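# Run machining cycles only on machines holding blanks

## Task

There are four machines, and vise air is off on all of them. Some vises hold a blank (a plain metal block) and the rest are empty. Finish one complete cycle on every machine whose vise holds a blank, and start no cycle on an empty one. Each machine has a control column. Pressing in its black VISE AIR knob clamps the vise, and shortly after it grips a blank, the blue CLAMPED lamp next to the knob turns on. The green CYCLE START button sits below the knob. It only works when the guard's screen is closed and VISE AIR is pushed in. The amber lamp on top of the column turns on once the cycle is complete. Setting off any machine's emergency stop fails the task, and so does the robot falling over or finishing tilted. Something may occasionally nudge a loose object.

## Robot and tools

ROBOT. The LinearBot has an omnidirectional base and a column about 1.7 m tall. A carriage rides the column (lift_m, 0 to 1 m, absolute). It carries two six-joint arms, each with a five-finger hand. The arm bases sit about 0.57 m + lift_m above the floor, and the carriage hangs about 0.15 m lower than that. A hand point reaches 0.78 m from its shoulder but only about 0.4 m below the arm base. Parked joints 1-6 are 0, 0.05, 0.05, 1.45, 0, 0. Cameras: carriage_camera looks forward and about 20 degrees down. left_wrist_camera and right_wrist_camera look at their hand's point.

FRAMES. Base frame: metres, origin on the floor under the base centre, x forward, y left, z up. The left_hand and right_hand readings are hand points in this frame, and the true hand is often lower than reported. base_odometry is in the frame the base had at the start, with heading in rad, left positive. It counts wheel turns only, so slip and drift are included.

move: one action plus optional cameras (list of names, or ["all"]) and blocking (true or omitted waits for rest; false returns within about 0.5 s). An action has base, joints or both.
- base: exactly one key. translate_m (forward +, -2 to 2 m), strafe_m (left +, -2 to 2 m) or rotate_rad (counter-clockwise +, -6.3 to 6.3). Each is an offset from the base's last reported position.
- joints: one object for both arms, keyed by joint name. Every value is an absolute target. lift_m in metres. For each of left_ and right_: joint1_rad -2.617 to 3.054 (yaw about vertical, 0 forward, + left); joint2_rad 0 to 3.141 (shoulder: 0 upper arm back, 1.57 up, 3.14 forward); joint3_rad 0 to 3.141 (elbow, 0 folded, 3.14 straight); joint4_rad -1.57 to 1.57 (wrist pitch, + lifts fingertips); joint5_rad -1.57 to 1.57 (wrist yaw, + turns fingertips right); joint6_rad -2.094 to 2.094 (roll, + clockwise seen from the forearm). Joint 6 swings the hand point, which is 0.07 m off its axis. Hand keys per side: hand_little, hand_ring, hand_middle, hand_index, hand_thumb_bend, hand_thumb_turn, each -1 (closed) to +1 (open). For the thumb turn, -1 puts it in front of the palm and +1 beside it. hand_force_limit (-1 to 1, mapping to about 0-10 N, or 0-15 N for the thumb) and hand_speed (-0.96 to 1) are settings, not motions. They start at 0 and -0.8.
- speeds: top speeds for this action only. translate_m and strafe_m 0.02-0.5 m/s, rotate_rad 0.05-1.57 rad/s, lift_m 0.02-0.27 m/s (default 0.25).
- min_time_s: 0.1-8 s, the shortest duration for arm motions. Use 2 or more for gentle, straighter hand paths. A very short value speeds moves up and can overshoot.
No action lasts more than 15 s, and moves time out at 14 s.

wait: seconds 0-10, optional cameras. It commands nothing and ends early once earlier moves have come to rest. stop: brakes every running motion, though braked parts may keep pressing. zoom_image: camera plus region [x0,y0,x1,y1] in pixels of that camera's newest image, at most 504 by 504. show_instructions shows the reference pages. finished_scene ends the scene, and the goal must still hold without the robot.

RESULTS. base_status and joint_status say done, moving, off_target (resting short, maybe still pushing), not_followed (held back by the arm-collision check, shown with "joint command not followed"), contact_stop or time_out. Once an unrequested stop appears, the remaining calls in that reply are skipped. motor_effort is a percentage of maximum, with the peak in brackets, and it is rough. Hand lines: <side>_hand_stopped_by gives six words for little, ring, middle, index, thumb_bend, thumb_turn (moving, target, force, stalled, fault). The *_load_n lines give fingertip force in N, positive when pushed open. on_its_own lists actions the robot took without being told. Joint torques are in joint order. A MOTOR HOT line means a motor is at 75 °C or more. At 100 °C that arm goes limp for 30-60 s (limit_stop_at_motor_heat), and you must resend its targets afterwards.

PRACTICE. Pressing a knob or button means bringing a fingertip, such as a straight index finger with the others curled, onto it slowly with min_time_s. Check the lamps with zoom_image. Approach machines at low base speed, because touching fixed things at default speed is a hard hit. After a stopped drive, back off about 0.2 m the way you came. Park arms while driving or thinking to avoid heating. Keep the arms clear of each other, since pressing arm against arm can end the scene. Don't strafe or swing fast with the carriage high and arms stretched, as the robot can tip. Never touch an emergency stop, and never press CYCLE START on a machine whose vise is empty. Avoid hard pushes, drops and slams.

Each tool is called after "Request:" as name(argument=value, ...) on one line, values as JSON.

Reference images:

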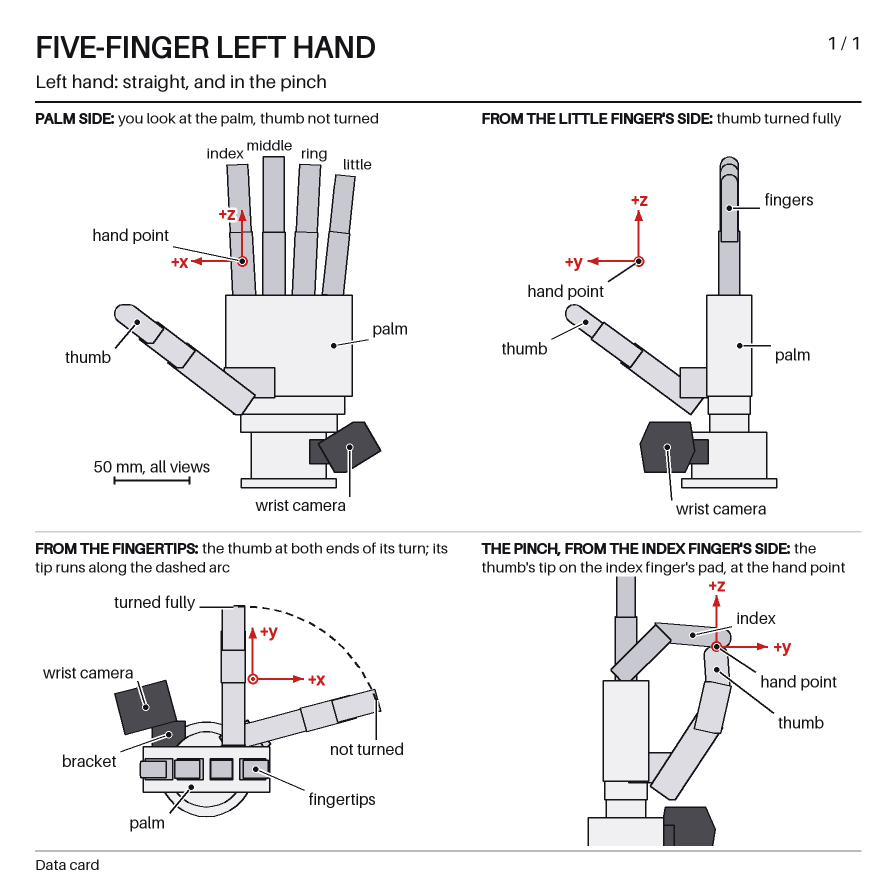

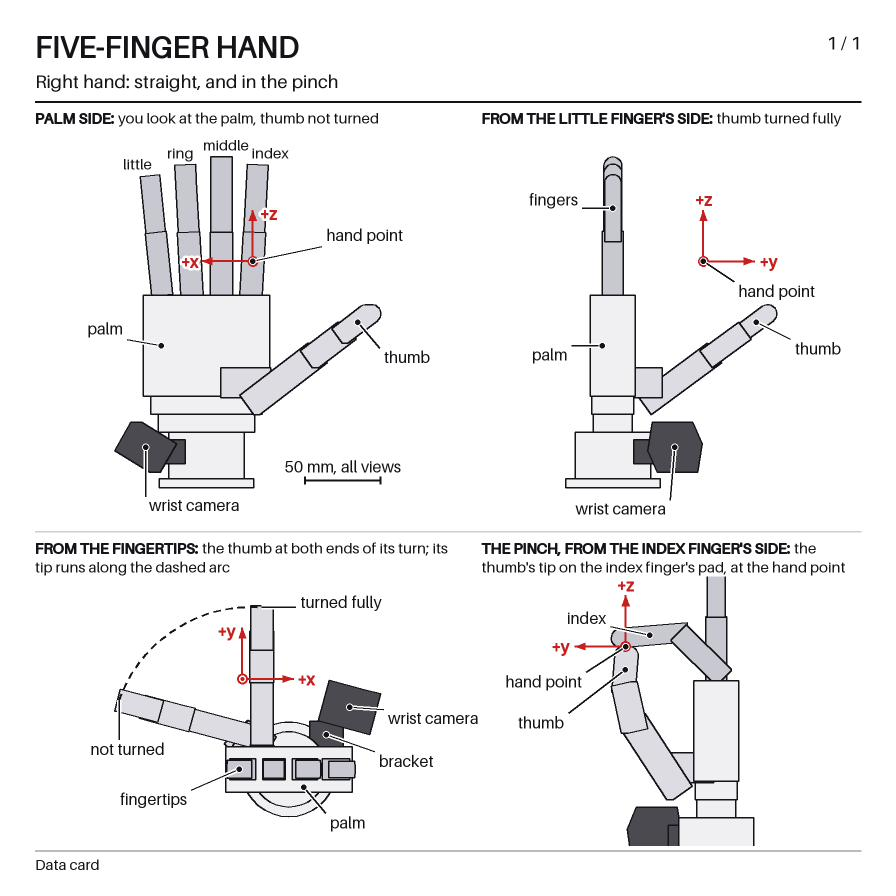

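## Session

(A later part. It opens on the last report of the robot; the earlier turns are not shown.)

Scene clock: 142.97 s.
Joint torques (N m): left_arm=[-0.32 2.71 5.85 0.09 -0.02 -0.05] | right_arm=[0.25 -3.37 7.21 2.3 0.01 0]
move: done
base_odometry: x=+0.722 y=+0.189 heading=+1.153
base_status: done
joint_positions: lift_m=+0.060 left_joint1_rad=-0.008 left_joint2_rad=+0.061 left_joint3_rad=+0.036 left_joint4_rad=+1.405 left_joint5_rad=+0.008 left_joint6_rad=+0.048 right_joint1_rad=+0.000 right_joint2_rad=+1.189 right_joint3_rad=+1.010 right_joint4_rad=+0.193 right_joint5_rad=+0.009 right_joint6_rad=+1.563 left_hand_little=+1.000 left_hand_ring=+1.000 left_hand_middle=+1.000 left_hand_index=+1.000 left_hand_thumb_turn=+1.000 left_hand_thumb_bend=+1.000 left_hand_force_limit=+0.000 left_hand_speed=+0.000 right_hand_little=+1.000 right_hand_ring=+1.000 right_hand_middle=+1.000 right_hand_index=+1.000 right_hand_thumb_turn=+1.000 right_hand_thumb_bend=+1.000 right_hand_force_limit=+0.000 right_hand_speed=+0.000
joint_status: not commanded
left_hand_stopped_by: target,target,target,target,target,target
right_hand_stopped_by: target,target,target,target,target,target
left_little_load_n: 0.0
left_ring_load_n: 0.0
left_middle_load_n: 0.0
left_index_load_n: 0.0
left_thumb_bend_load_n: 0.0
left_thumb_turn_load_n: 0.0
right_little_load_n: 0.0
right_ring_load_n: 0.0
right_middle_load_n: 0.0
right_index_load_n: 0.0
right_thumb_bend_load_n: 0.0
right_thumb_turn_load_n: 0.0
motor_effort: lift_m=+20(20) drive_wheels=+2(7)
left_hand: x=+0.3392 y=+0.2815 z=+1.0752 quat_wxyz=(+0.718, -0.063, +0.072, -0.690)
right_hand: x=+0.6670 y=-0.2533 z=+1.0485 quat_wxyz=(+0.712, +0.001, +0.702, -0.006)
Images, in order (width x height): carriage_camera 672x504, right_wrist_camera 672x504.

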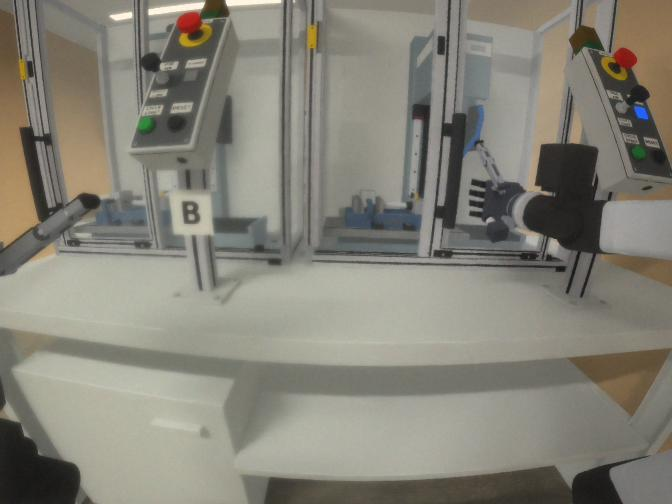

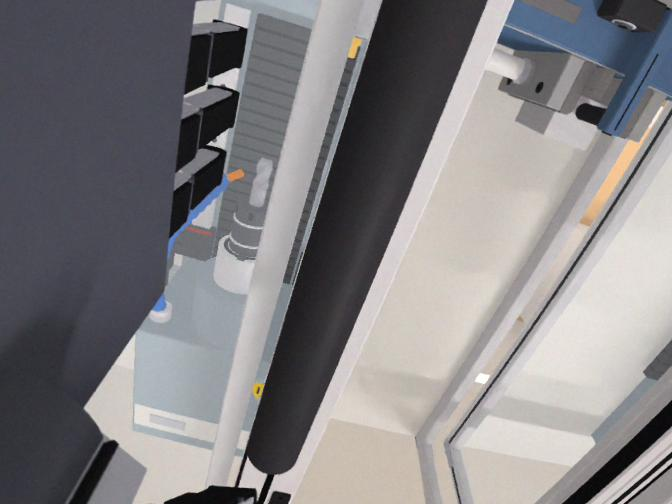

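Request:
move(base={"translate_m": 0.012}, speeds={"translate_m": 0.04}, cameras=[])

Request:
move(base={"strafe_m": 0.035}, speeds={"strafe_m": 0.04}, cameras=["carriage_camera", "right_wrist_camera"])

Request:
zoom_image(camera="carriage_camera", region=[400, 100, 540, 240])

Scene clock: 146.27 s.
Joint torques (N m): left_arm=[-0.32 2.61 5.89 0.08 -0.02 -0.04] | right_arm=[0.28 -3.51 7.34 2.26 0.01 0.01]
move: done
base_odometry: x=+0.727 y=+0.200 heading=+1.153
base_status: done
joint_positions: lift_m=+0.060 left_joint1_rad=-0.008 left_joint2_rad=+0.061 left_joint3_rad=+0.036 left_joint4_rad=+1.405 left_joint5_rad=+0.008 left_joint6_rad=+0.048 right_joint1_rad=+0.000 right_joint2_rad=+1.191 right_joint3_rad=+1.010 right_joint4_rad=+0.195 right_joint5_rad=+0.009 right_joint6_rad=+1.563 left_hand_little=+1.000 left_hand_ring=+1.000 left_hand_middle=+1.000 left_hand_index=+1.000 left_hand_thumb_turn=+1.000 left_hand_thumb_bend=+1.000 left_hand_force_limit=+0.000 left_hand_speed=+0.000 right_hand_little=+1.000 right_hand_ring=+1.000 right_hand_middle=+1.000 right_hand_index=+1.000 right_hand_thumb_turn=+1.000 right_hand_thumb_bend=+1.000 right_hand_force_limit=+0.000 right_hand_speed=+0.000
joint_status: not commanded
left_hand_stopped_by: target,target,target,target,target,target
right_hand_stopped_by: target,target,target,target,target,target
left_little_load_n: 0.0
left_ring_load_n: 0.0
left_middle_load_n: 0.0
left_index_load_n: -0.5
left_thumb_bend_load_n: 0.0
left_thumb_turn_load_n: 0.0
right_little_load_n: 0.0
right_ring_load_n: 0.0
right_middle_load_n: 0.0
right_index_load_n: 0.0
right_thumb_bend_load_n: -0.5
right_thumb_turn_load_n: 0.0
motor_effort: lift_m=+18(20) drive_wheels=+1(8)
left_hand: x=+0.3392 y=+0.2815 z=+1.0752 quat_wxyz=(+0.718, -0.063, +0.072, -0.690)
right_hand: x=+0.6673 y=-0.2533 z=+1.0480 quat_wxyz=(+0.712, +0.001, +0.702, -0.006)

Scene clock: 147.60 s.
Joint torques (N m): left_arm=[-0.32 2.63 5.89 0.08 -0.04 -0.04] | right_arm=[0.31 -3.51 7.24 2.23 0.01 0.01]
move: done
base_odometry: x=+0.695 y=+0.214 heading=+1.152
base_status: done
joint_positions: lift_m=+0.060 left_joint1_rad=-0.008 left_joint2_rad=+0.061 left_joint3_rad=+0.036 left_joint4_rad=+1.405 left_joint5_rad=+0.009 left_joint6_rad=+0.048 right_joint1_rad=-0.001 right_joint2_rad=+1.191 right_joint3_rad=+1.009 right_joint4_rad=+0.195 right_joint5_rad=+0.009 right_joint6_rad=+1.563 left_hand_little=+1.000 left_hand_ring=+1.000 left_hand_middle=+1.000 left_hand_index=+1.000 left_hand_thumb_turn=+1.000 left_hand_thumb_bend=+1.000 left_hand_force_limit=+0.000 left_hand_speed=+0.000 right_hand_little=+1.000 right_hand_ring=+1.000 right_hand_middle=+1.000 right_hand_index=+1.000 right_hand_thumb_turn=+1.000 right_hand_thumb_bend=+1.000 right_hand_force_limit=+0.000 right_hand_speed=+0.000
joint_status: not commanded
left_hand_stopped_by: target,target,target,target,target,target
right_hand_stopped_by: target,target,target,target,target,target
left_little_load_n: 0.0
left_ring_load_n: 0.0
left_middle_load_n: 0.0
left_index_load_n: 0.0
left_thumb_bend_load_n: 0.0
left_thumb_turn_load_n: 0.0
right_little_load_n: 0.0
right_ring_load_n: 0.5
right_middle_load_n: 0.0
right_index_load_n: 0.0
right_thumb_bend_load_n: 0.0
right_thumb_turn_load_n: 0.0
motor_effort: lift_m=+18(20) drive_wheels=-1(5)
left_hand: x=+0.3392 y=+0.2815 z=+1.0752 quat_wxyz=(+0.718, -0.062, +0.072, -0.690)
right_hand: x=+0.6673 y=-0.2535 z=+1.0479 quat_wxyz=(+0.712, +0.001, +0.702, -0.006)
Images, in order (width x height): carriage_camera 672x504, right_wrist_camera 672x504.

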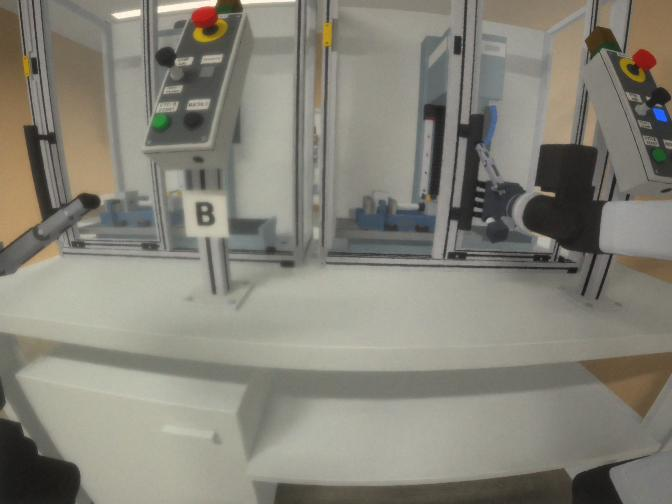

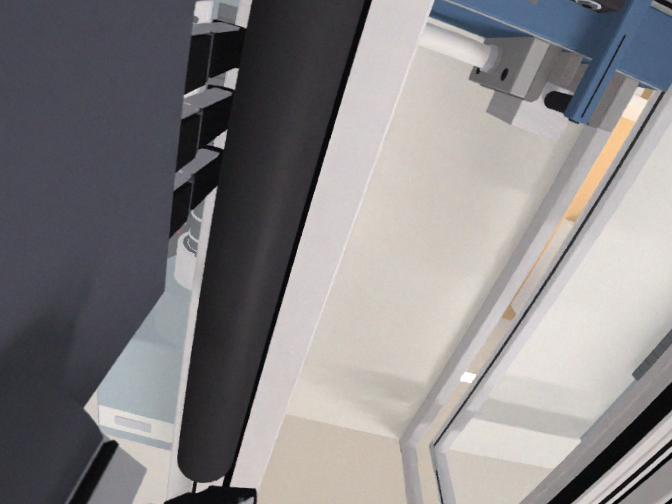

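Scaled by 3.600.

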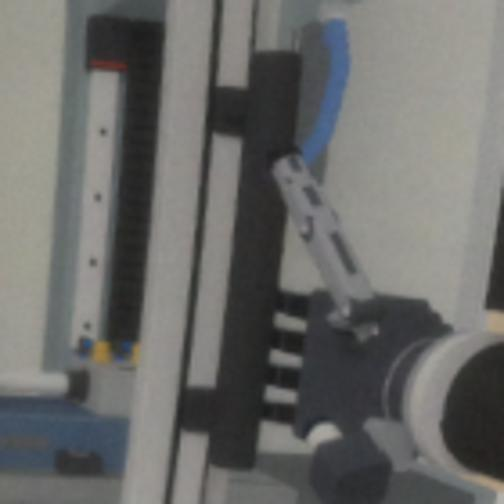

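Request:
move(base={"strafe_m": 0.08}, speeds={"strafe_m": 0.05}, cameras=["carriage_camera", "right_wrist_camera"])

Scene clock: 151.67 s.
Joint torques (N m): left_arm=[-0.31 2.66 5.86 0.1 -0.02 -0.05] | right_arm=[4.53 -3.51 7.3 2.23 -1.8 -0.1]
move: done
base_odometry: x=+0.622 y=+0.247 heading=+1.152
base_status: done
joint_positions: lift_m=+0.060 left_joint1_rad=-0.008 left_joint2_rad=+0.061 left_joint3_rad=+0.036 left_joint4_rad=+1.405 left_joint5_rad=+0.009 left_joint6_rad=+0.048 right_joint1_rad=-0.048 right_joint2_rad=+1.191 right_joint3_rad=+1.009 right_joint4_rad=+0.196 right_joint5_rad=+0.194 right_joint6_rad=+1.573 left_hand_little=+1.000 left_hand_ring=+1.000 left_hand_middle=+1.000 left_hand_index=+1.000 left_hand_thumb_turn=+1.000 left_hand_thumb_bend=+1.000 left_hand_force_limit=+0.000 left_hand_speed=+0.000 right_hand_little=+1.000 right_hand_ring=+1.000 right_hand_middle=+1.000 right_hand_index=+1.000 right_hand_thumb_turn=+1.000 right_hand_thumb_bend=+1.000 right_hand_force_limit=+0.000 right_hand_speed=+0.000
joint_status: not commanded
left_hand_stopped_by: target,target,target,target,target,target
right_hand_stopped_by: target,target,target,target,target,target
left_little_load_n: 0.0
left_ring_load_n: 0.0
left_middle_load_n: 0.0
left_index_load_n: 0.0
left_thumb_bend_load_n: 0.0
left_thumb_turn_load_n: 0.0
right_little_load_n: 0.0
right_ring_load_n: 0.0
right_middle_load_n: 0.0
right_index_load_n: 0.0
right_thumb_bend_load_n: 0.0
right_thumb_turn_load_n: 0.0
motor_effort: lift_m=+19(19) drive_wheels=+2(7)
left_hand: x=+0.3392 y=+0.2815 z=+1.0752 quat_wxyz=(+0.718, -0.062, +0.072, -0.690)
right_hand: x=+0.6752 y=-0.3121 z=+1.0487 quat_wxyz=(+0.707, +0.087, +0.697, -0.084)
Images, in order (width x height): carriage_camera 672x504, right_wrist_camera 672x504.

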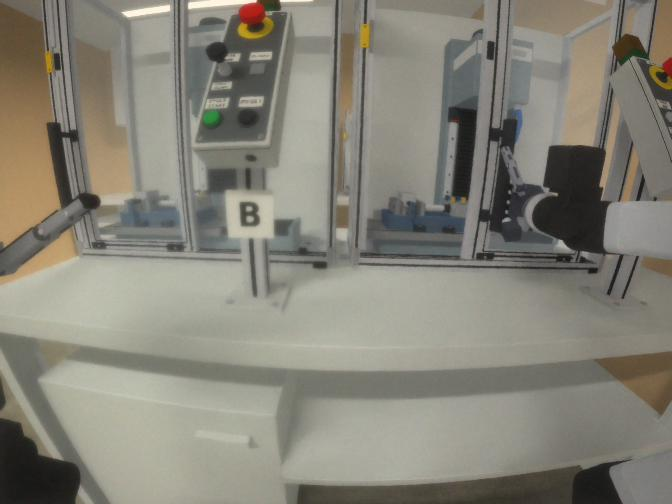

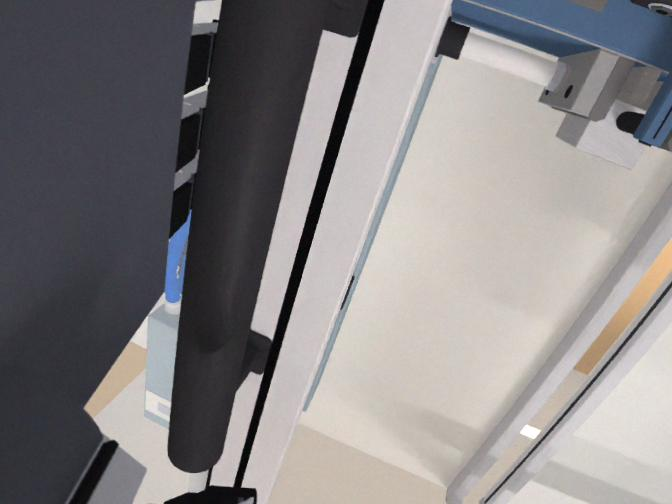

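Request:
move(joints={"right_joint5_rad": -0.3}, min_time_s=2, cameras=["carriage_camera", "right_wrist_camera"])

Scene clock: 155.30 s.
Joint torques (N m): left_arm=[-0.32 2.65 5.86 0.09 -0.03 -0.04] | right_arm=[7.94 -3.25 7.32 2.31 -3.71 -0.1]
move: off_target
base_odometry: x=+0.622 y=+0.247 heading=+1.152
base_status: not commanded
joint_positions: lift_m=+0.060 left_joint1_rad=-0.008 left_joint2_rad=+0.061 left_joint3_rad=+0.036 left_joint4_rad=+1.405 left_joint5_rad=+0.009 left_joint6_rad=+0.048 right_joint1_rad=-0.088 right_joint2_rad=+1.189 right_joint3_rad=+1.009 right_joint4_rad=+0.191 right_joint5_rad=+0.089 right_joint6_rad=+1.573 left_hand_little=+1.000 left_hand_ring=+1.000 left_hand_middle=+1.000 left_hand_index=+1.000 left_hand_thumb_turn=+1.000 left_hand_thumb_bend=+1.000 left_hand_force_limit=+0.000 left_hand_speed=+0.000 right_hand_little=+1.000 right_hand_ring=+1.000 right_hand_middle=+1.000 right_hand_index=+1.000 right_hand_thumb_turn=+1.000 right_hand_thumb_bend=+1.000 right_hand_force_limit=+0.000 right_hand_speed=+0.000
joint_status: right_joint5_rad off_target (ended at +0.089, target -0.300)
left_hand_stopped_by: target,target,target,target,target,target
right_hand_stopped_by: target,target,target,target,target,target
left_little_load_n: 0.0
left_ring_load_n: -0.5
left_middle_load_n: 0.0
left_index_load_n: 0.0
left_thumb_bend_load_n: -0.5
left_thumb_turn_load_n: 0.0
right_little_load_n: 0.0
right_ring_load_n: 0.0
right_middle_load_n: 0.0
right_index_load_n: 0.0
right_thumb_bend_load_n: -0.5
right_thumb_turn_load_n: 0.0
motor_effort: lift_m=+19(20) drive_wheels=+3(3)
left_hand: x=+0.3392 y=+0.2815 z=+1.0752 quat_wxyz=(+0.718, -0.062, +0.072, -0.690)
right_hand: x=+0.6729 y=-0.3085 z=+1.0481 quat_wxyz=(+0.708, +0.063, +0.700, -0.062)
Images, in order (width x height): carriage_camera 672x504, right_wrist_camera 672x504.

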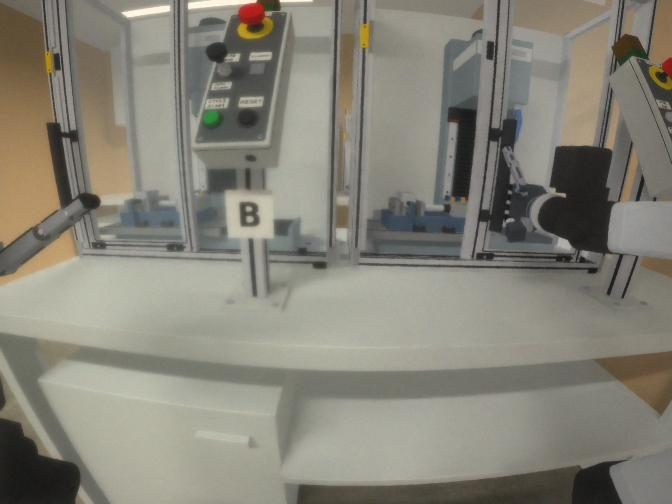

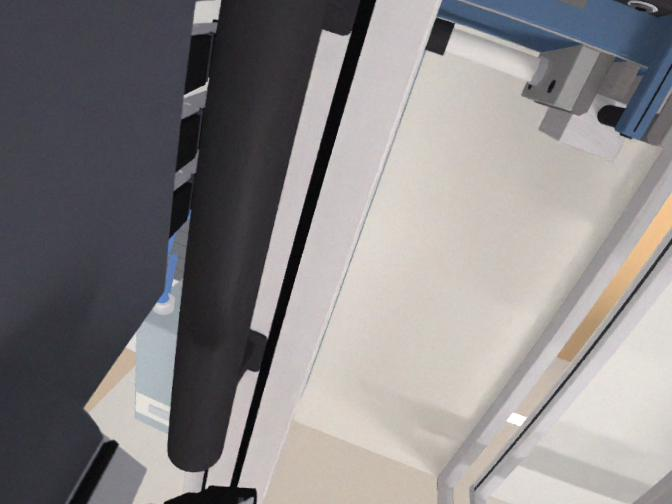

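Request:
move(base={"strafe_m": 0.03}, speeds={"strafe_m": 0.04}, cameras=["carriage_camera", "right_wrist_camera"])

Request:
zoom_image(camera="carriage_camera", region=[430, 80, 610, 260])

Scene clock: 157.53 s.
Joint torques (N m): left_arm=[-0.34 2.67 5.86 0.08 -0.01 -0.04] | right_arm=[8.92 -3.3 7.34 2.3 -3.71 -0.1]
move: done
base_odometry: x=+0.595 y=+0.259 heading=+1.152
base_status: done
joint_positions: lift_m=+0.060 left_joint1_rad=-0.008 left_joint2_rad=+0.061 left_joint3_rad=+0.036 left_joint4_rad=+1.405 left_joint5_rad=+0.009 left_joint6_rad=+0.048 right_joint1_rad=-0.098 right_joint2_rad=+1.189 right_joint3_rad=+1.009 right_joint4_rad=+0.191 right_joint5_rad=+0.087 right_joint6_rad=+1.574 left_hand_little=+1.000 left_hand_ring=+1.000 left_hand_middle=+1.000 left_hand_index=+1.000 left_hand_thumb_turn=+1.000 left_hand_thumb_bend=+1.000 left_hand_force_limit=+0.000 left_hand_speed=+0.000 right_hand_little=+1.000 right_hand_ring=+1.000 right_hand_middle=+1.000 right_hand_index=+1.000 right_hand_thumb_turn=+1.000 right_hand_thumb_bend=+1.000 right_hand_force_limit=+0.000 right_hand_speed=+0.000
joint_status: not commanded
left_hand_stopped_by: target,target,target,target,target,target
right_hand_stopped_by: target,target,target,target,target,target
left_little_load_n: 0.0
left_ring_load_n: 0.0
left_middle_load_n: -0.5
left_index_load_n: 0.0
left_thumb_bend_load_n: 0.5
left_thumb_turn_load_n: -0.5
right_little_load_n: 0.0
right_ring_load_n: 0.0
right_middle_load_n: 0.0
right_index_load_n: 0.0
right_thumb_bend_load_n: 0.0
right_thumb_turn_load_n: 0.0
motor_effort: lift_m=+17(21) drive_wheels=+3(11)
left_hand: x=+0.3392 y=+0.2815 z=+1.0752 quat_wxyz=(+0.718, -0.062, +0.072, -0.690)
right_hand: x=+0.6729 y=-0.3126 z=+1.0483 quat_wxyz=(+0.708, +0.066, +0.700, -0.064)
Images, in order (width x height): carriage_camera 672x504, right_wrist_camera 672x504.

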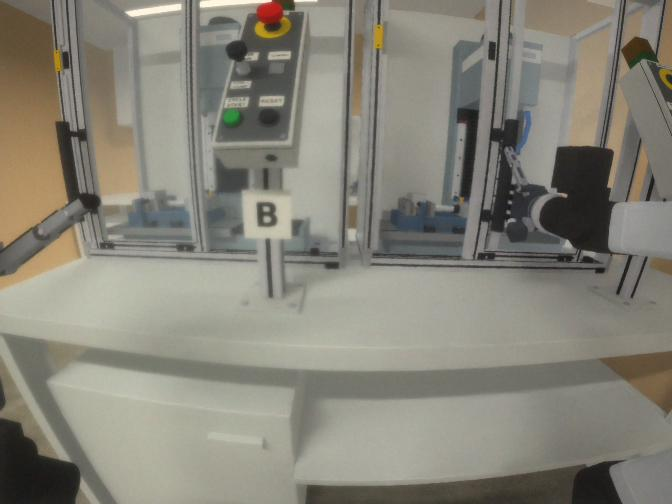

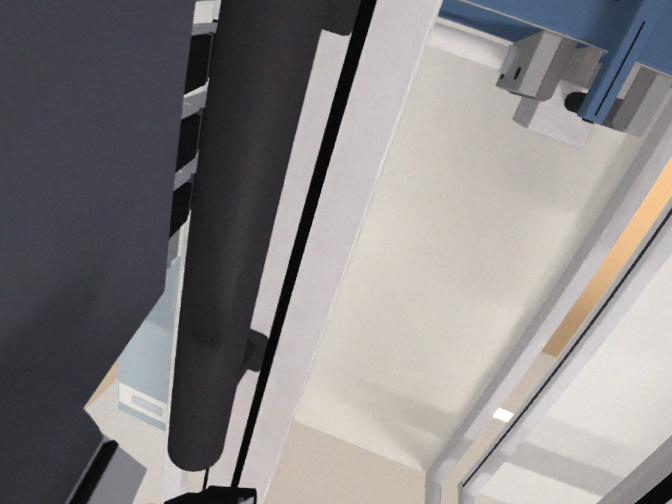

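Scaled by 2.800.

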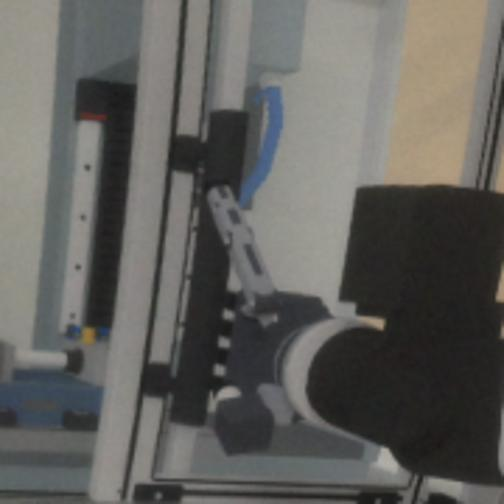

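Request:
move(base={"strafe_m": 0.15}, speeds={"strafe_m": 0.05}, cameras=["carriage_camera", "right_wrist_camera"])

Scene clock: 162.23 s.
Joint torques (N m): left_arm=[-0.32 2.69 5.85 0.1 -0.05 -0.04] | right_arm=[9.09 -3.26 7.34 2.32 -3.69 -0.1]
Motor temperatures (°C): left_arm=[22 27 28 25 22 26] | right_arm=[23 25 30 41 27 24]
move: done
base_odometry: x=+0.458 y=+0.321 heading=+1.151
base_status: done
joint_positions: lift_m=+0.060 left_joint1_rad=-0.008 left_joint2_rad=+0.061 left_joint3_rad=+0.036 left_joint4_rad=+1.405 left_joint5_rad=+0.009 left_joint6_rad=+0.048 right_joint1_rad=-0.101 right_joint2_rad=+1.189 right_joint3_rad=+1.009 right_joint4_rad=+0.192 right_joint5_rad=+0.085 right_joint6_rad=+1.574 left_hand_little=+1.000 left_hand_ring=+1.000 left_hand_middle=+1.000 left_hand_index=+1.000 left_hand_thumb_turn=+1.000 left_hand_thumb_bend=+1.000 left_hand_force_limit=+0.000 left_hand_speed=+0.000 right_hand_little=+1.000 right_hand_ring=+1.000 right_hand_middle=+1.000 right_hand_index=+1.000 right_hand_thumb_turn=+1.000 right_hand_thumb_bend=+1.000 right_hand_force_limit=+0.000 right_hand_speed=+0.000
joint_status: not commanded
left_hand_stopped_by: target,target,target,target,target,target
right_hand_stopped_by: target,target,target,target,target,target
left_little_load_n: 0.0
left_ring_load_n: 0.0
left_middle_load_n: 0.0
left_index_load_n: 0.0
left_thumb_bend_load_n: 0.0
left_thumb_turn_load_n: 0.0
right_little_load_n: 0.0
right_ring_load_n: 0.0
right_middle_load_n: 0.0
right_index_load_n: 0.0
right_thumb_bend_load_n: 0.0
right_thumb_turn_load_n: 0.0
motor_effort: lift_m=+19(19) drive_wheels=+3(10)
left_hand: x=+0.3392 y=+0.2815 z=+1.0752 quat_wxyz=(+0.718, -0.062, +0.072, -0.690)
right_hand: x=+0.6728 y=-0.3134 z=+1.0485 quat_wxyz=(+0.709, +0.066, +0.700, -0.064)
Images, in order (width x height): carriage_camera 672x504, right_wrist_camera 672x504.

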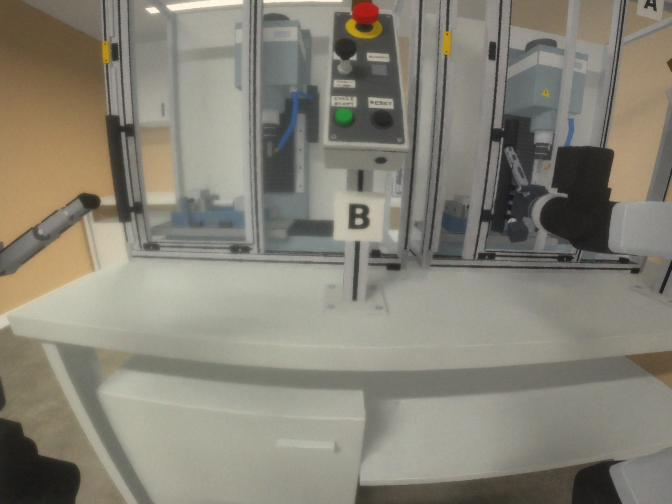

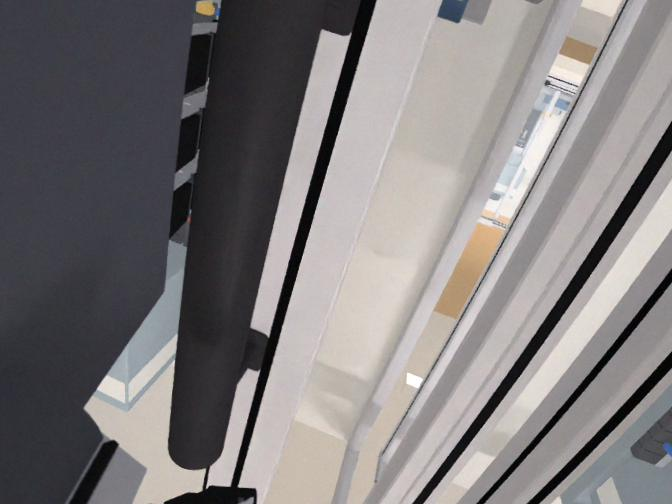

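Request:
move(base={"strafe_m": 0.075}, speeds={"strafe_m": 0.05}, cameras=["carriage_camera"])

Request:
zoom_image(camera="carriage_camera", region=[420, 0, 560, 140])

Scene clock: 165.17 s.
Joint torques (N m): left_arm=[-0.34 2.66 5.86 0.09 -0.03 -0.04] | right_arm=[9.13 -3.28 7.34 2.28 -3.64 -0.1]
move: done
base_odometry: x=+0.389 y=+0.351 heading=+1.151
base_status: done
joint_positions: lift_m=+0.060 left_joint1_rad=-0.008 left_joint2_rad=+0.061 left_joint3_rad=+0.036 left_joint4_rad=+1.405 left_joint5_rad=+0.009 left_joint6_rad=+0.048 right_joint1_rad=-0.101 right_joint2_rad=+1.189 right_joint3_rad=+1.009 right_joint4_rad=+0.192 right_joint5_rad=+0.080 right_joint6_rad=+1.574 left_hand_little=+1.000 left_hand_ring=+1.000 left_hand_middle=+1.000 left_hand_index=+1.000 left_hand_thumb_turn=+1.000 left_hand_thumb_bend=+1.000 left_hand_force_limit=+0.000 left_hand_speed=+0.000 right_hand_little=+1.000 right_hand_ring=+1.000 right_hand_middle=+1.000 right_hand_index=+1.000 right_hand_thumb_turn=+1.000 right_hand_thumb_bend=+1.000 right_hand_force_limit=+0.000 right_hand_speed=+0.000
joint_status: not commanded
left_hand_stopped_by: target,target,target,target,target,target
right_hand_stopped_by: target,target,target,target,target,target
left_little_load_n: 0.0
left_ring_load_n: 0.0
left_middle_load_n: 0.0
left_index_load_n: 0.0
left_thumb_bend_load_n: 0.0
left_thumb_turn_load_n: 0.0
right_little_load_n: 0.0
right_ring_load_n: 0.0
right_middle_load_n: 0.0
right_index_load_n: 0.0
right_thumb_bend_load_n: 0.0
right_thumb_turn_load_n: 0.0
motor_effort: lift_m=+16(20) drive_wheels=+3(10)
left_hand: x=+0.3392 y=+0.2815 z=+1.0752 quat_wxyz=(+0.718, -0.062, +0.072, -0.690)
right_hand: x=+0.6727 y=-0.3129 z=+1.0486 quat_wxyz=(+0.709, +0.065, +0.700, -0.063)
Images, in order (width x height): carriage_camera 672x504.

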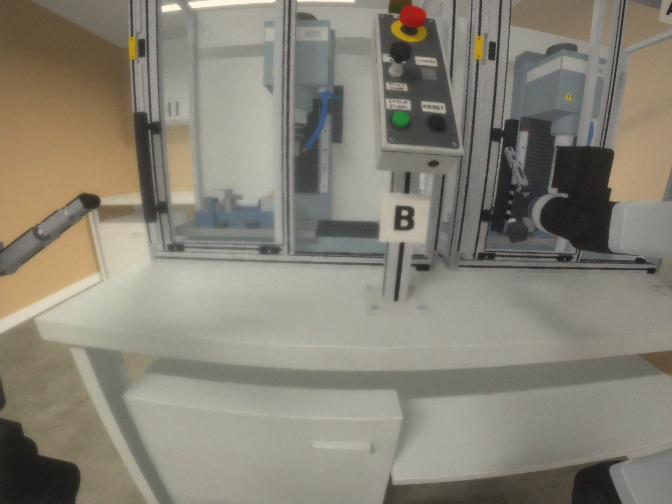

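Scaled by 3.600.

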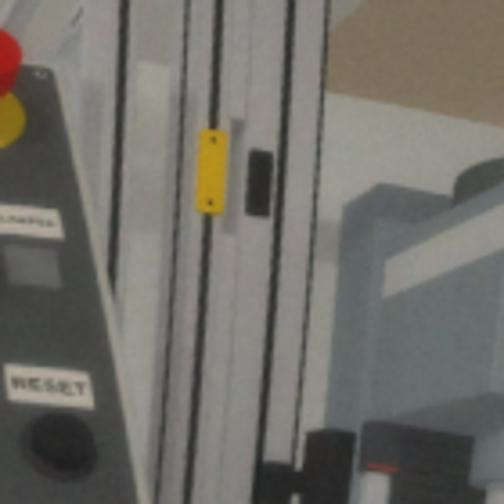

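Request:
move(base={"strafe_m": 0.025}, speeds={"strafe_m": 0.04}, cameras=["carriage_camera"])

Request:
zoom_image(camera="carriage_camera", region=[420, 0, 560, 140])

Request:
zoom_image(camera="carriage_camera", region=[90, 0, 230, 140])

Scene clock: 167.37 s.
Joint torques (N m): left_arm=[-0.31 2.73 5.86 0.1 -0.01 -0.05] | right_arm=[9.55 -3.78 7.34 2.21 -3.97 -0.11]
move: done
base_odometry: x=+0.367 y=+0.362 heading=+1.151
base_status: done
joint_positions: lift_m=+0.060 left_joint1_rad=-0.008 left_joint2_rad=+0.061 left_joint3_rad=+0.036 left_joint4_rad=+1.405 left_joint5_rad=+0.009 left_joint6_rad=+0.048 right_joint1_rad=-0.106 right_joint2_rad=+1.194 right_joint3_rad=+1.009 right_joint4_rad=+0.199 right_joint5_rad=+0.115 right_joint6_rad=+1.574 left_hand_little=+1.000 left_hand_ring=+1.000 left_hand_middle=+1.000 left_hand_index=+1.000 left_hand_thumb_turn=+1.000 left_hand_thumb_bend=+1.000 left_hand_force_limit=+0.000 left_hand_speed=+0.000 right_hand_little=+1.000 right_hand_ring=+1.000 right_hand_middle=+1.000 right_hand_index=+1.000 right_hand_thumb_turn=+1.000 right_hand_thumb_bend=+1.000 right_hand_force_limit=+0.000 right_hand_speed=+0.000
joint_status: not commanded
left_hand_stopped_by: target,target,target,target,target,target
right_hand_stopped_by: target,target,target,target,target,target
left_little_load_n: 0.0
left_ring_load_n: 0.0
left_middle_load_n: 0.0
left_index_load_n: 0.0
left_thumb_bend_load_n: 0.0
left_thumb_turn_load_n: 0.0
right_little_load_n: 0.5
right_ring_load_n: 0.0
right_middle_load_n: 0.0
right_index_load_n: 0.0
right_thumb_bend_load_n: -0.5
right_thumb_turn_load_n: 0.0
motor_effort: lift_m=+18(20) drive_wheels=+3(10)
left_hand: x=+0.3392 y=+0.2814 z=+1.0752 quat_wxyz=(+0.718, -0.062, +0.072, -0.690)
right_hand: x=+0.6745 y=-0.3222 z=+1.0485 quat_wxyz=(+0.708, +0.079, +0.697, -0.077)
Images, in order (width x height): carriage_camera 672x504.

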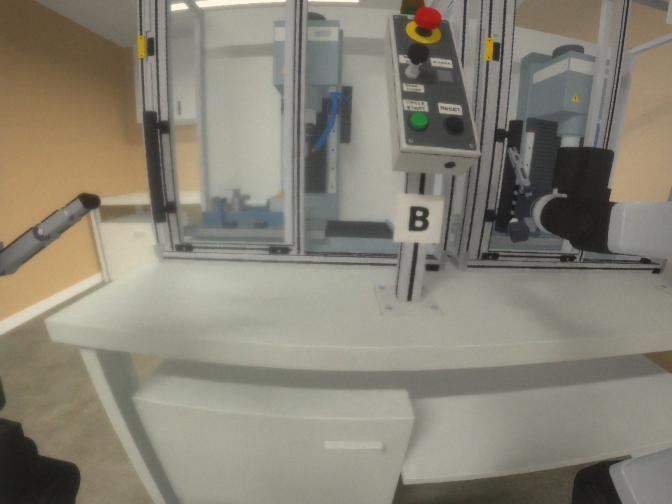

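Scaled by 3.600.

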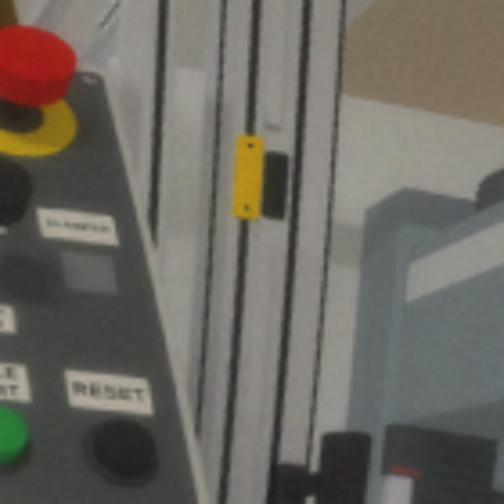

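Scaled by 3.600.

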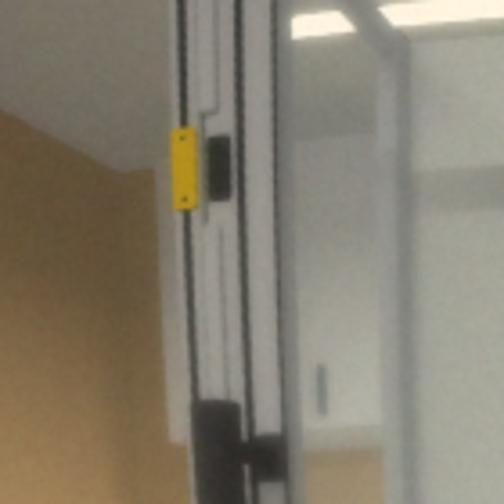

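Request:
move(base={"strafe_m": -0.09}, speeds={"strafe_m": 0.08}, cameras=[])

Request:
move(base={"translate_m": -0.3}, speeds={"translate_m": 0.2}, cameras=["carriage_camera"])

Request:
zoom_image(camera="carriage_camera", region=[300, 0, 440, 140])

Request:
zoom_image(camera="carriage_camera", region=[40, 0, 180, 140])

Scene clock: 171.07 s.
Joint torques (N m): left_arm=[-0.34 2.65 5.87 0.08 -0.06 -0.05] | right_arm=[4.45 -3.02 7.31 2.31 -1.47 -0.1]
move: done
base_odometry: x=+0.449 y=+0.325 heading=+1.151
base_status: done
joint_positions: lift_m=+0.060 left_joint1_rad=-0.008 left_joint2_rad=+0.061 left_joint3_rad=+0.036 left_joint4_rad=+1.405 left_joint5_rad=+0.009 left_joint6_rad=+0.048 right_joint1_rad=-0.047 right_joint2_rad=+1.185 right_joint3_rad=+1.009 right_joint4_rad=+0.189 right_joint5_rad=-0.140 right_joint6_rad=+1.574 left_hand_little=+1.000 left_hand_ring=+1.000 left_hand_middle=+1.000 left_hand_index=+1.000 left_hand_thumb_turn=+1.000 left_hand_thumb_bend=+1.000 left_hand_force_limit=+0.000 left_hand_speed=+0.000 right_hand_little=+1.000 right_hand_ring=+1.000 right_hand_middle=+1.000 right_hand_index=+1.000 right_hand_thumb_turn=+1.000 right_hand_thumb_bend=+1.000 right_hand_force_limit=+0.000 right_hand_speed=+0.000
joint_status: not commanded
left_hand_stopped_by: target,target,target,target,target,target
right_hand_stopped_by: target,target,target,target,target,target
left_little_load_n: 0.0
left_ring_load_n: 0.0
left_middle_load_n: 0.0
left_index_load_n: 0.0
left_thumb_bend_load_n: 0.0
left_thumb_turn_load_n: -0.5
right_little_load_n: 0.0
right_ring_load_n: 0.0
right_middle_load_n: 0.0
right_index_load_n: 0.0
right_thumb_bend_load_n: 0.0
right_thumb_turn_load_n: 0.0
on_its_own: right_joint5_rad moved -0.255 toward your old target -0.300
motor_effort: lift_m=+18(20) drive_wheels=+2(5)
left_hand: x=+0.3392 y=+0.2814 z=+1.0752 quat_wxyz=(+0.718, -0.062, +0.072, -0.690)
right_hand: x=+0.6587 y=-0.2458 z=+1.0489 quat_wxyz=(+0.711, -0.032, +0.702, +0.033)

Scene clock: 173.67 s.
Joint torques (N m): left_arm=[-0.31 2.66 5.83 0.09 -0.03 -0.05] | right_arm=[0.17 -4.68 7.28 2.11 -0.02 -0.11]
move: done
base_odometry: x=+0.326 y=+0.051 heading=+1.151
base_status: done
joint_positions: lift_m=+0.060 left_joint1_rad=-0.008 left_joint2_rad=+0.061 left_joint3_rad=+0.036 left_joint4_rad=+1.404 left_joint5_rad=+0.009 left_joint6_rad=+0.048 right_joint1_rad=+0.001 right_joint2_rad=+1.201 right_joint3_rad=+1.009 right_joint4_rad=+0.204 right_joint5_rad=-0.288 right_joint6_rad=+1.574 left_hand_little=+1.000 left_hand_ring=+1.000 left_hand_middle=+1.000 left_hand_index=+1.000 left_hand_thumb_turn=+1.000 left_hand_thumb_bend=+1.000 left_hand_force_limit=+0.000 left_hand_speed=+0.000 right_hand_little=+1.000 right_hand_ring=+1.000 right_hand_middle=+1.000 right_hand_index=+1.000 right_hand_thumb_turn=+1.000 right_hand_thumb_bend=+1.000 right_hand_force_limit=+0.000 right_hand_speed=+0.000
joint_status: not commanded
left_hand_stopped_by: target,target,target,target,target,target
right_hand_stopped_by: target,target,target,target,target,target
left_little_load_n: 0.5
left_ring_load_n: 0.0
left_middle_load_n: 0.0
left_index_load_n: 0.0
left_thumb_bend_load_n: 0.0
left_thumb_turn_load_n: 0.0
right_little_load_n: 0.0
right_ring_load_n: 0.0
right_middle_load_n: 0.0
right_index_load_n: 0.0
right_thumb_bend_load_n: 0.0
right_thumb_turn_load_n: 0.0
on_its_own: right_joint5_rad moved -0.148 to your old target -0.300
motor_effort: lift_m=+17(19) drive_wheels=-1(7)
left_hand: x=+0.3394 y=+0.2814 z=+1.0751 quat_wxyz=(+0.718, -0.063, +0.073, -0.690)
right_hand: x=+0.6441 y=-0.1986 z=+1.0465 quat_wxyz=(+0.704, -0.102, +0.695, +0.102)
Images, in order (width x height): carriage_camera 672x504.

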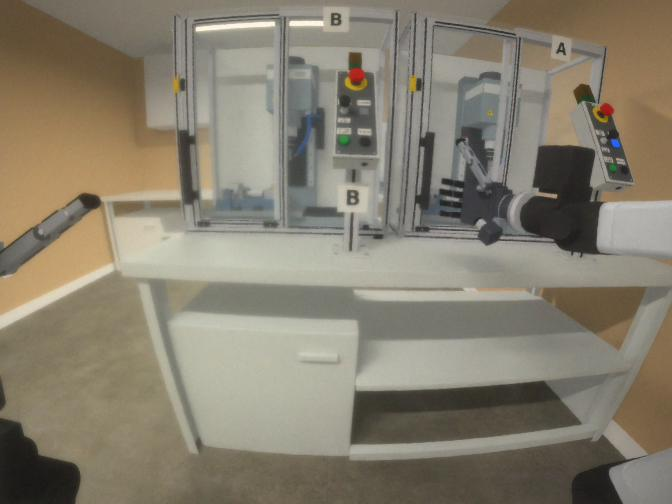

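Scaled by 3.600.

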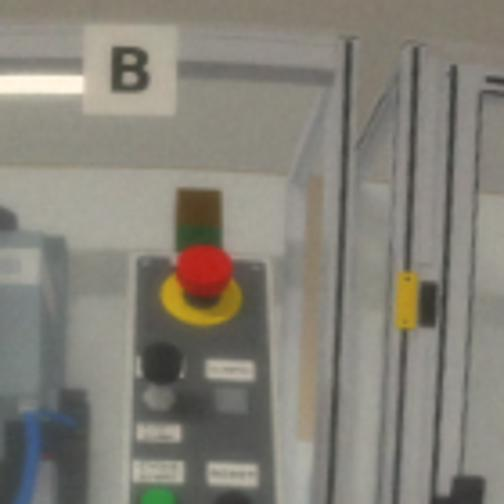

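Scaled by 3.600.

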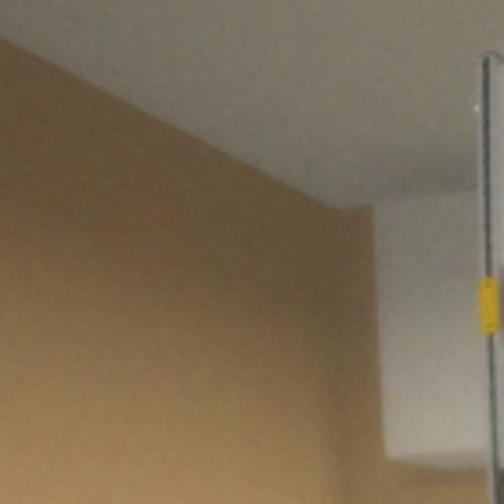

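Request:
move(joints={"lift_m": 0.24, "right_joint1_rad": 0.0, "right_joint2_rad": 1.0, "right_joint3_rad": 1.2, "right_joint4_rad": -0.58, "right_joint5_rad": 0.04, "right_joint6_rad": 0.0, "right_hand_thumb_turn": -1, "right_hand_little": -1, "right_hand_ring": -1, "right_hand_middle": -1}, min_time_s=2.5, cameras=[])

Request:
move(base={"strafe_m": -0.505}, speeds={"strafe_m": 0.25}, cameras=["carriage_camera"])

Request:
zoom_image(camera="carriage_camera", region=[360, 60, 560, 260])

Scene clock: 183.23 s.
Joint torques (N m): left_arm=[-0.32 2.67 5.86 0.09 -0.03 -0.05] | right_arm=[0.08 -3.64 10.28 1.96 0.25 -0.18]
move: done
base_odometry: x=+0.326 y=+0.051 heading=+1.151
base_status: not commanded
joint_positions: lift_m=+0.240 left_joint1_rad=-0.008 left_joint2_rad=+0.061 left_joint3_rad=+0.036 left_joint4_rad=+1.404 left_joint5_rad=+0.009 left_joint6_rad=+0.048 right_joint1_rad=+0.001 right_joint2_rad=+1.015 right_joint3_rad=+1.174 right_joint4_rad=-0.563 right_joint5_rad=+0.027 right_joint6_rad=+0.009 left_hand_little=+1.000 left_hand_ring=+1.000 left_hand_middle=+1.000 left_hand_index=+1.000 left_hand_thumb_turn=+1.000 left_hand_thumb_bend=+1.000 left_hand_force_limit=+0.000 left_hand_speed=+0.000 right_hand_little=-1.000 right_hand_ring=-1.000 right_hand_middle=-1.000 right_hand_index=+1.000 right_hand_thumb_turn=-1.000 right_hand_thumb_bend=+1.000 right_hand_force_limit=+0.000 right_hand_speed=+0.000
joint_status: all done
left_hand_stopped_by: target,target,target,target,target,target
right_hand_stopped_by: target,target,target,target,target,target
left_little_load_n: 0.0
left_ring_load_n: 0.0
left_middle_load_n: 0.0
left_index_load_n: 0.0
left_thumb_bend_load_n: 0.0
left_thumb_turn_load_n: 0.0
right_little_load_n: 0.0
right_ring_load_n: 0.0
right_middle_load_n: 0.0
right_index_load_n: 0.0
right_thumb_bend_load_n: 0.0
right_thumb_turn_load_n: 0.5
motor_effort: lift_m=+19(24) drive_wheels=-1(1)
left_hand: x=+0.3394 y=+0.2814 z=+1.2551 quat_wxyz=(+0.718, -0.063, +0.073, -0.690)
right_hand: x=+0.5620 y=-0.2853 z=+1.0952 quat_wxyz=(+0.384, -0.583, +0.598, -0.395)

Scene clock: 186.67 s.
Joint torques (N m): left_arm=[-0.32 2.65 5.86 0.1 -0.03 -0.05] | right_arm=[0.13 -3.62 10.22 2.02 0.2 -0.17]
move: done
base_odometry: x=+0.787 y=-0.155 heading=+1.151
base_status: done
joint_positions: lift_m=+0.240 left_joint1_rad=-0.008 left_joint2_rad=+0.061 left_joint3_rad=+0.036 left_joint4_rad=+1.404 left_joint5_rad=+0.009 left_joint6_rad=+0.048 right_joint1_rad=+0.001 right_joint2_rad=+1.015 right_joint3_rad=+1.174 right_joint4_rad=-0.567 right_joint5_rad=+0.031 right_joint6_rad=+0.007 left_hand_little=+1.000 left_hand_ring=+1.000 left_hand_middle=+1.000 left_hand_index=+1.000 left_hand_thumb_turn=+1.000 left_hand_thumb_bend=+1.000 left_hand_force_limit=+0.000 left_hand_speed=+0.000 right_hand_little=-1.000 right_hand_ring=-1.000 right_hand_middle=-1.000 right_hand_index=+1.000 right_hand_thumb_turn=-1.000 right_hand_thumb_bend=+1.000 right_hand_force_limit=+0.000 right_hand_speed=+0.000
joint_status: not commanded
left_hand_stopped_by: target,target,target,target,target,target
right_hand_stopped_by: target,target,target,target,target,target
left_little_load_n: 0.0
left_ring_load_n: 0.0
left_middle_load_n: 0.0
left_index_load_n: -0.5
left_thumb_bend_load_n: 0.0
left_thumb_turn_load_n: 0.0
right_little_load_n: 0.5
right_ring_load_n: 0.0
right_middle_load_n: 0.0
right_index_load_n: 0.0
right_thumb_bend_load_n: 0.0
right_thumb_turn_load_n: 0.0
motor_effort: lift_m=+18(20) drive_wheels=-1(6)
left_hand: x=+0.3394 y=+0.2815 z=+1.2551 quat_wxyz=(+0.718, -0.063, +0.073, -0.690)
right_hand: x=+0.5615 y=-0.2862 z=+1.0942 quat_wxyz=(+0.381, -0.583, +0.599, -0.396)
Images, in order (width x height): carriage_camera 672x504.

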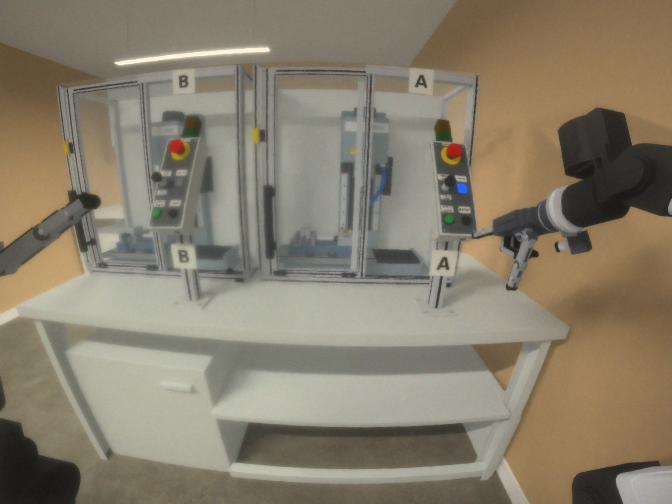

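Scaled by 2.520.

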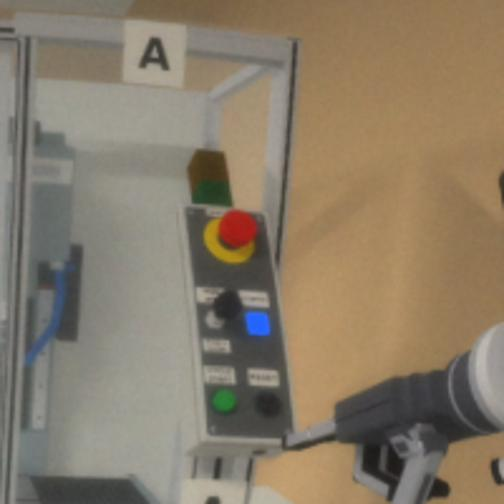

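Request:
move(base={"translate_m": 0.115}, speeds={"translate_m": 0.1}, joints={"lift_m": 0.236}, cameras=["carriage_camera"])

Request:
zoom_image(camera="carriage_camera", region=[420, 120, 540, 240])

Scene clock: 190.57 s.
Joint torques (N m): left_arm=[-0.32 2.66 5.85 0.1 -0.02 -0.04] | right_arm=[0.06 -2.88 9.84 2.07 0.2 -0.17]
move: done
base_odometry: x=+0.834 y=-0.050 heading=+1.150
base_status: done
joint_positions: lift_m=+0.236 left_joint1_rad=-0.008 left_joint2_rad=+0.061 left_joint3_rad=+0.036 left_joint4_rad=+1.404 left_joint5_rad=+0.009 left_joint6_rad=+0.048 right_joint1_rad=+0.001 right_joint2_rad=+1.008 right_joint3_rad=+1.178 right_joint4_rad=-0.574 right_joint5_rad=+0.031 right_joint6_rad=+0.007 left_hand_little=+1.000 left_hand_ring=+1.000 left_hand_middle=+1.000 left_hand_index=+1.000 left_hand_thumb_turn=+1.000 left_hand_thumb_bend=+1.000 left_hand_force_limit=+0.000 left_hand_speed=+0.000 right_hand_little=-1.000 right_hand_ring=-1.000 right_hand_middle=-1.000 right_hand_index=+1.000 right_hand_thumb_turn=-1.000 right_hand_thumb_bend=+1.000 right_hand_force_limit=+0.000 right_hand_speed=+0.000
joint_status: all done
left_hand_stopped_by: target,target,target,target,target,target
right_hand_stopped_by: target,target,target,target,target,target
left_little_load_n: 0.0
left_ring_load_n: 0.0
left_middle_load_n: 0.0
left_index_load_n: 0.0
left_thumb_bend_load_n: 0.0
left_thumb_turn_load_n: 0.0
right_little_load_n: 0.0
right_ring_load_n: 0.0
right_middle_load_n: 0.0
right_index_load_n: -0.5
right_thumb_bend_load_n: 0.0
right_thumb_turn_load_n: 0.0
motor_effort: lift_m=+18(19) drive_wheels=-3(5)
left_hand: x=+0.3394 y=+0.2815 z=+1.2511 quat_wxyz=(+0.718, -0.063, +0.073, -0.690)
right_hand: x=+0.5594 y=-0.2863 z=+1.0928 quat_wxyz=(+0.382, -0.582, +0.598, -0.397)
Images, in order (width x height): carriage_camera 672x504.

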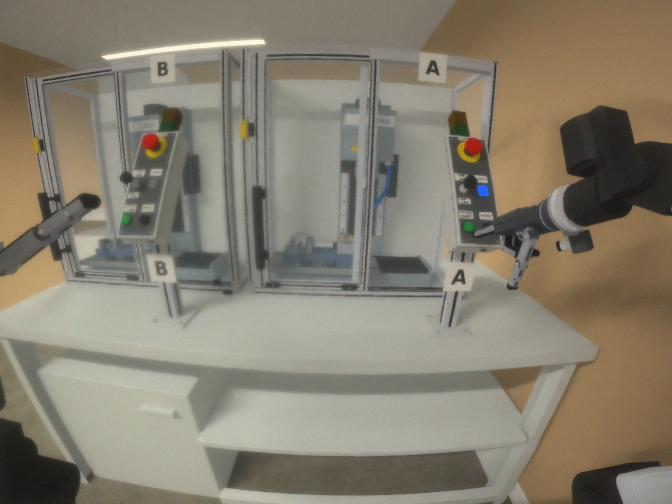

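Scaled by 4.200.

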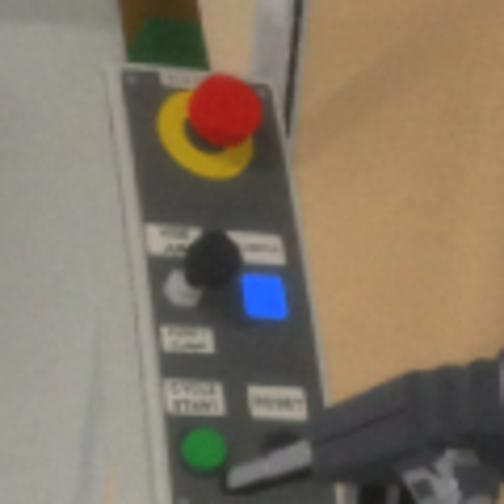

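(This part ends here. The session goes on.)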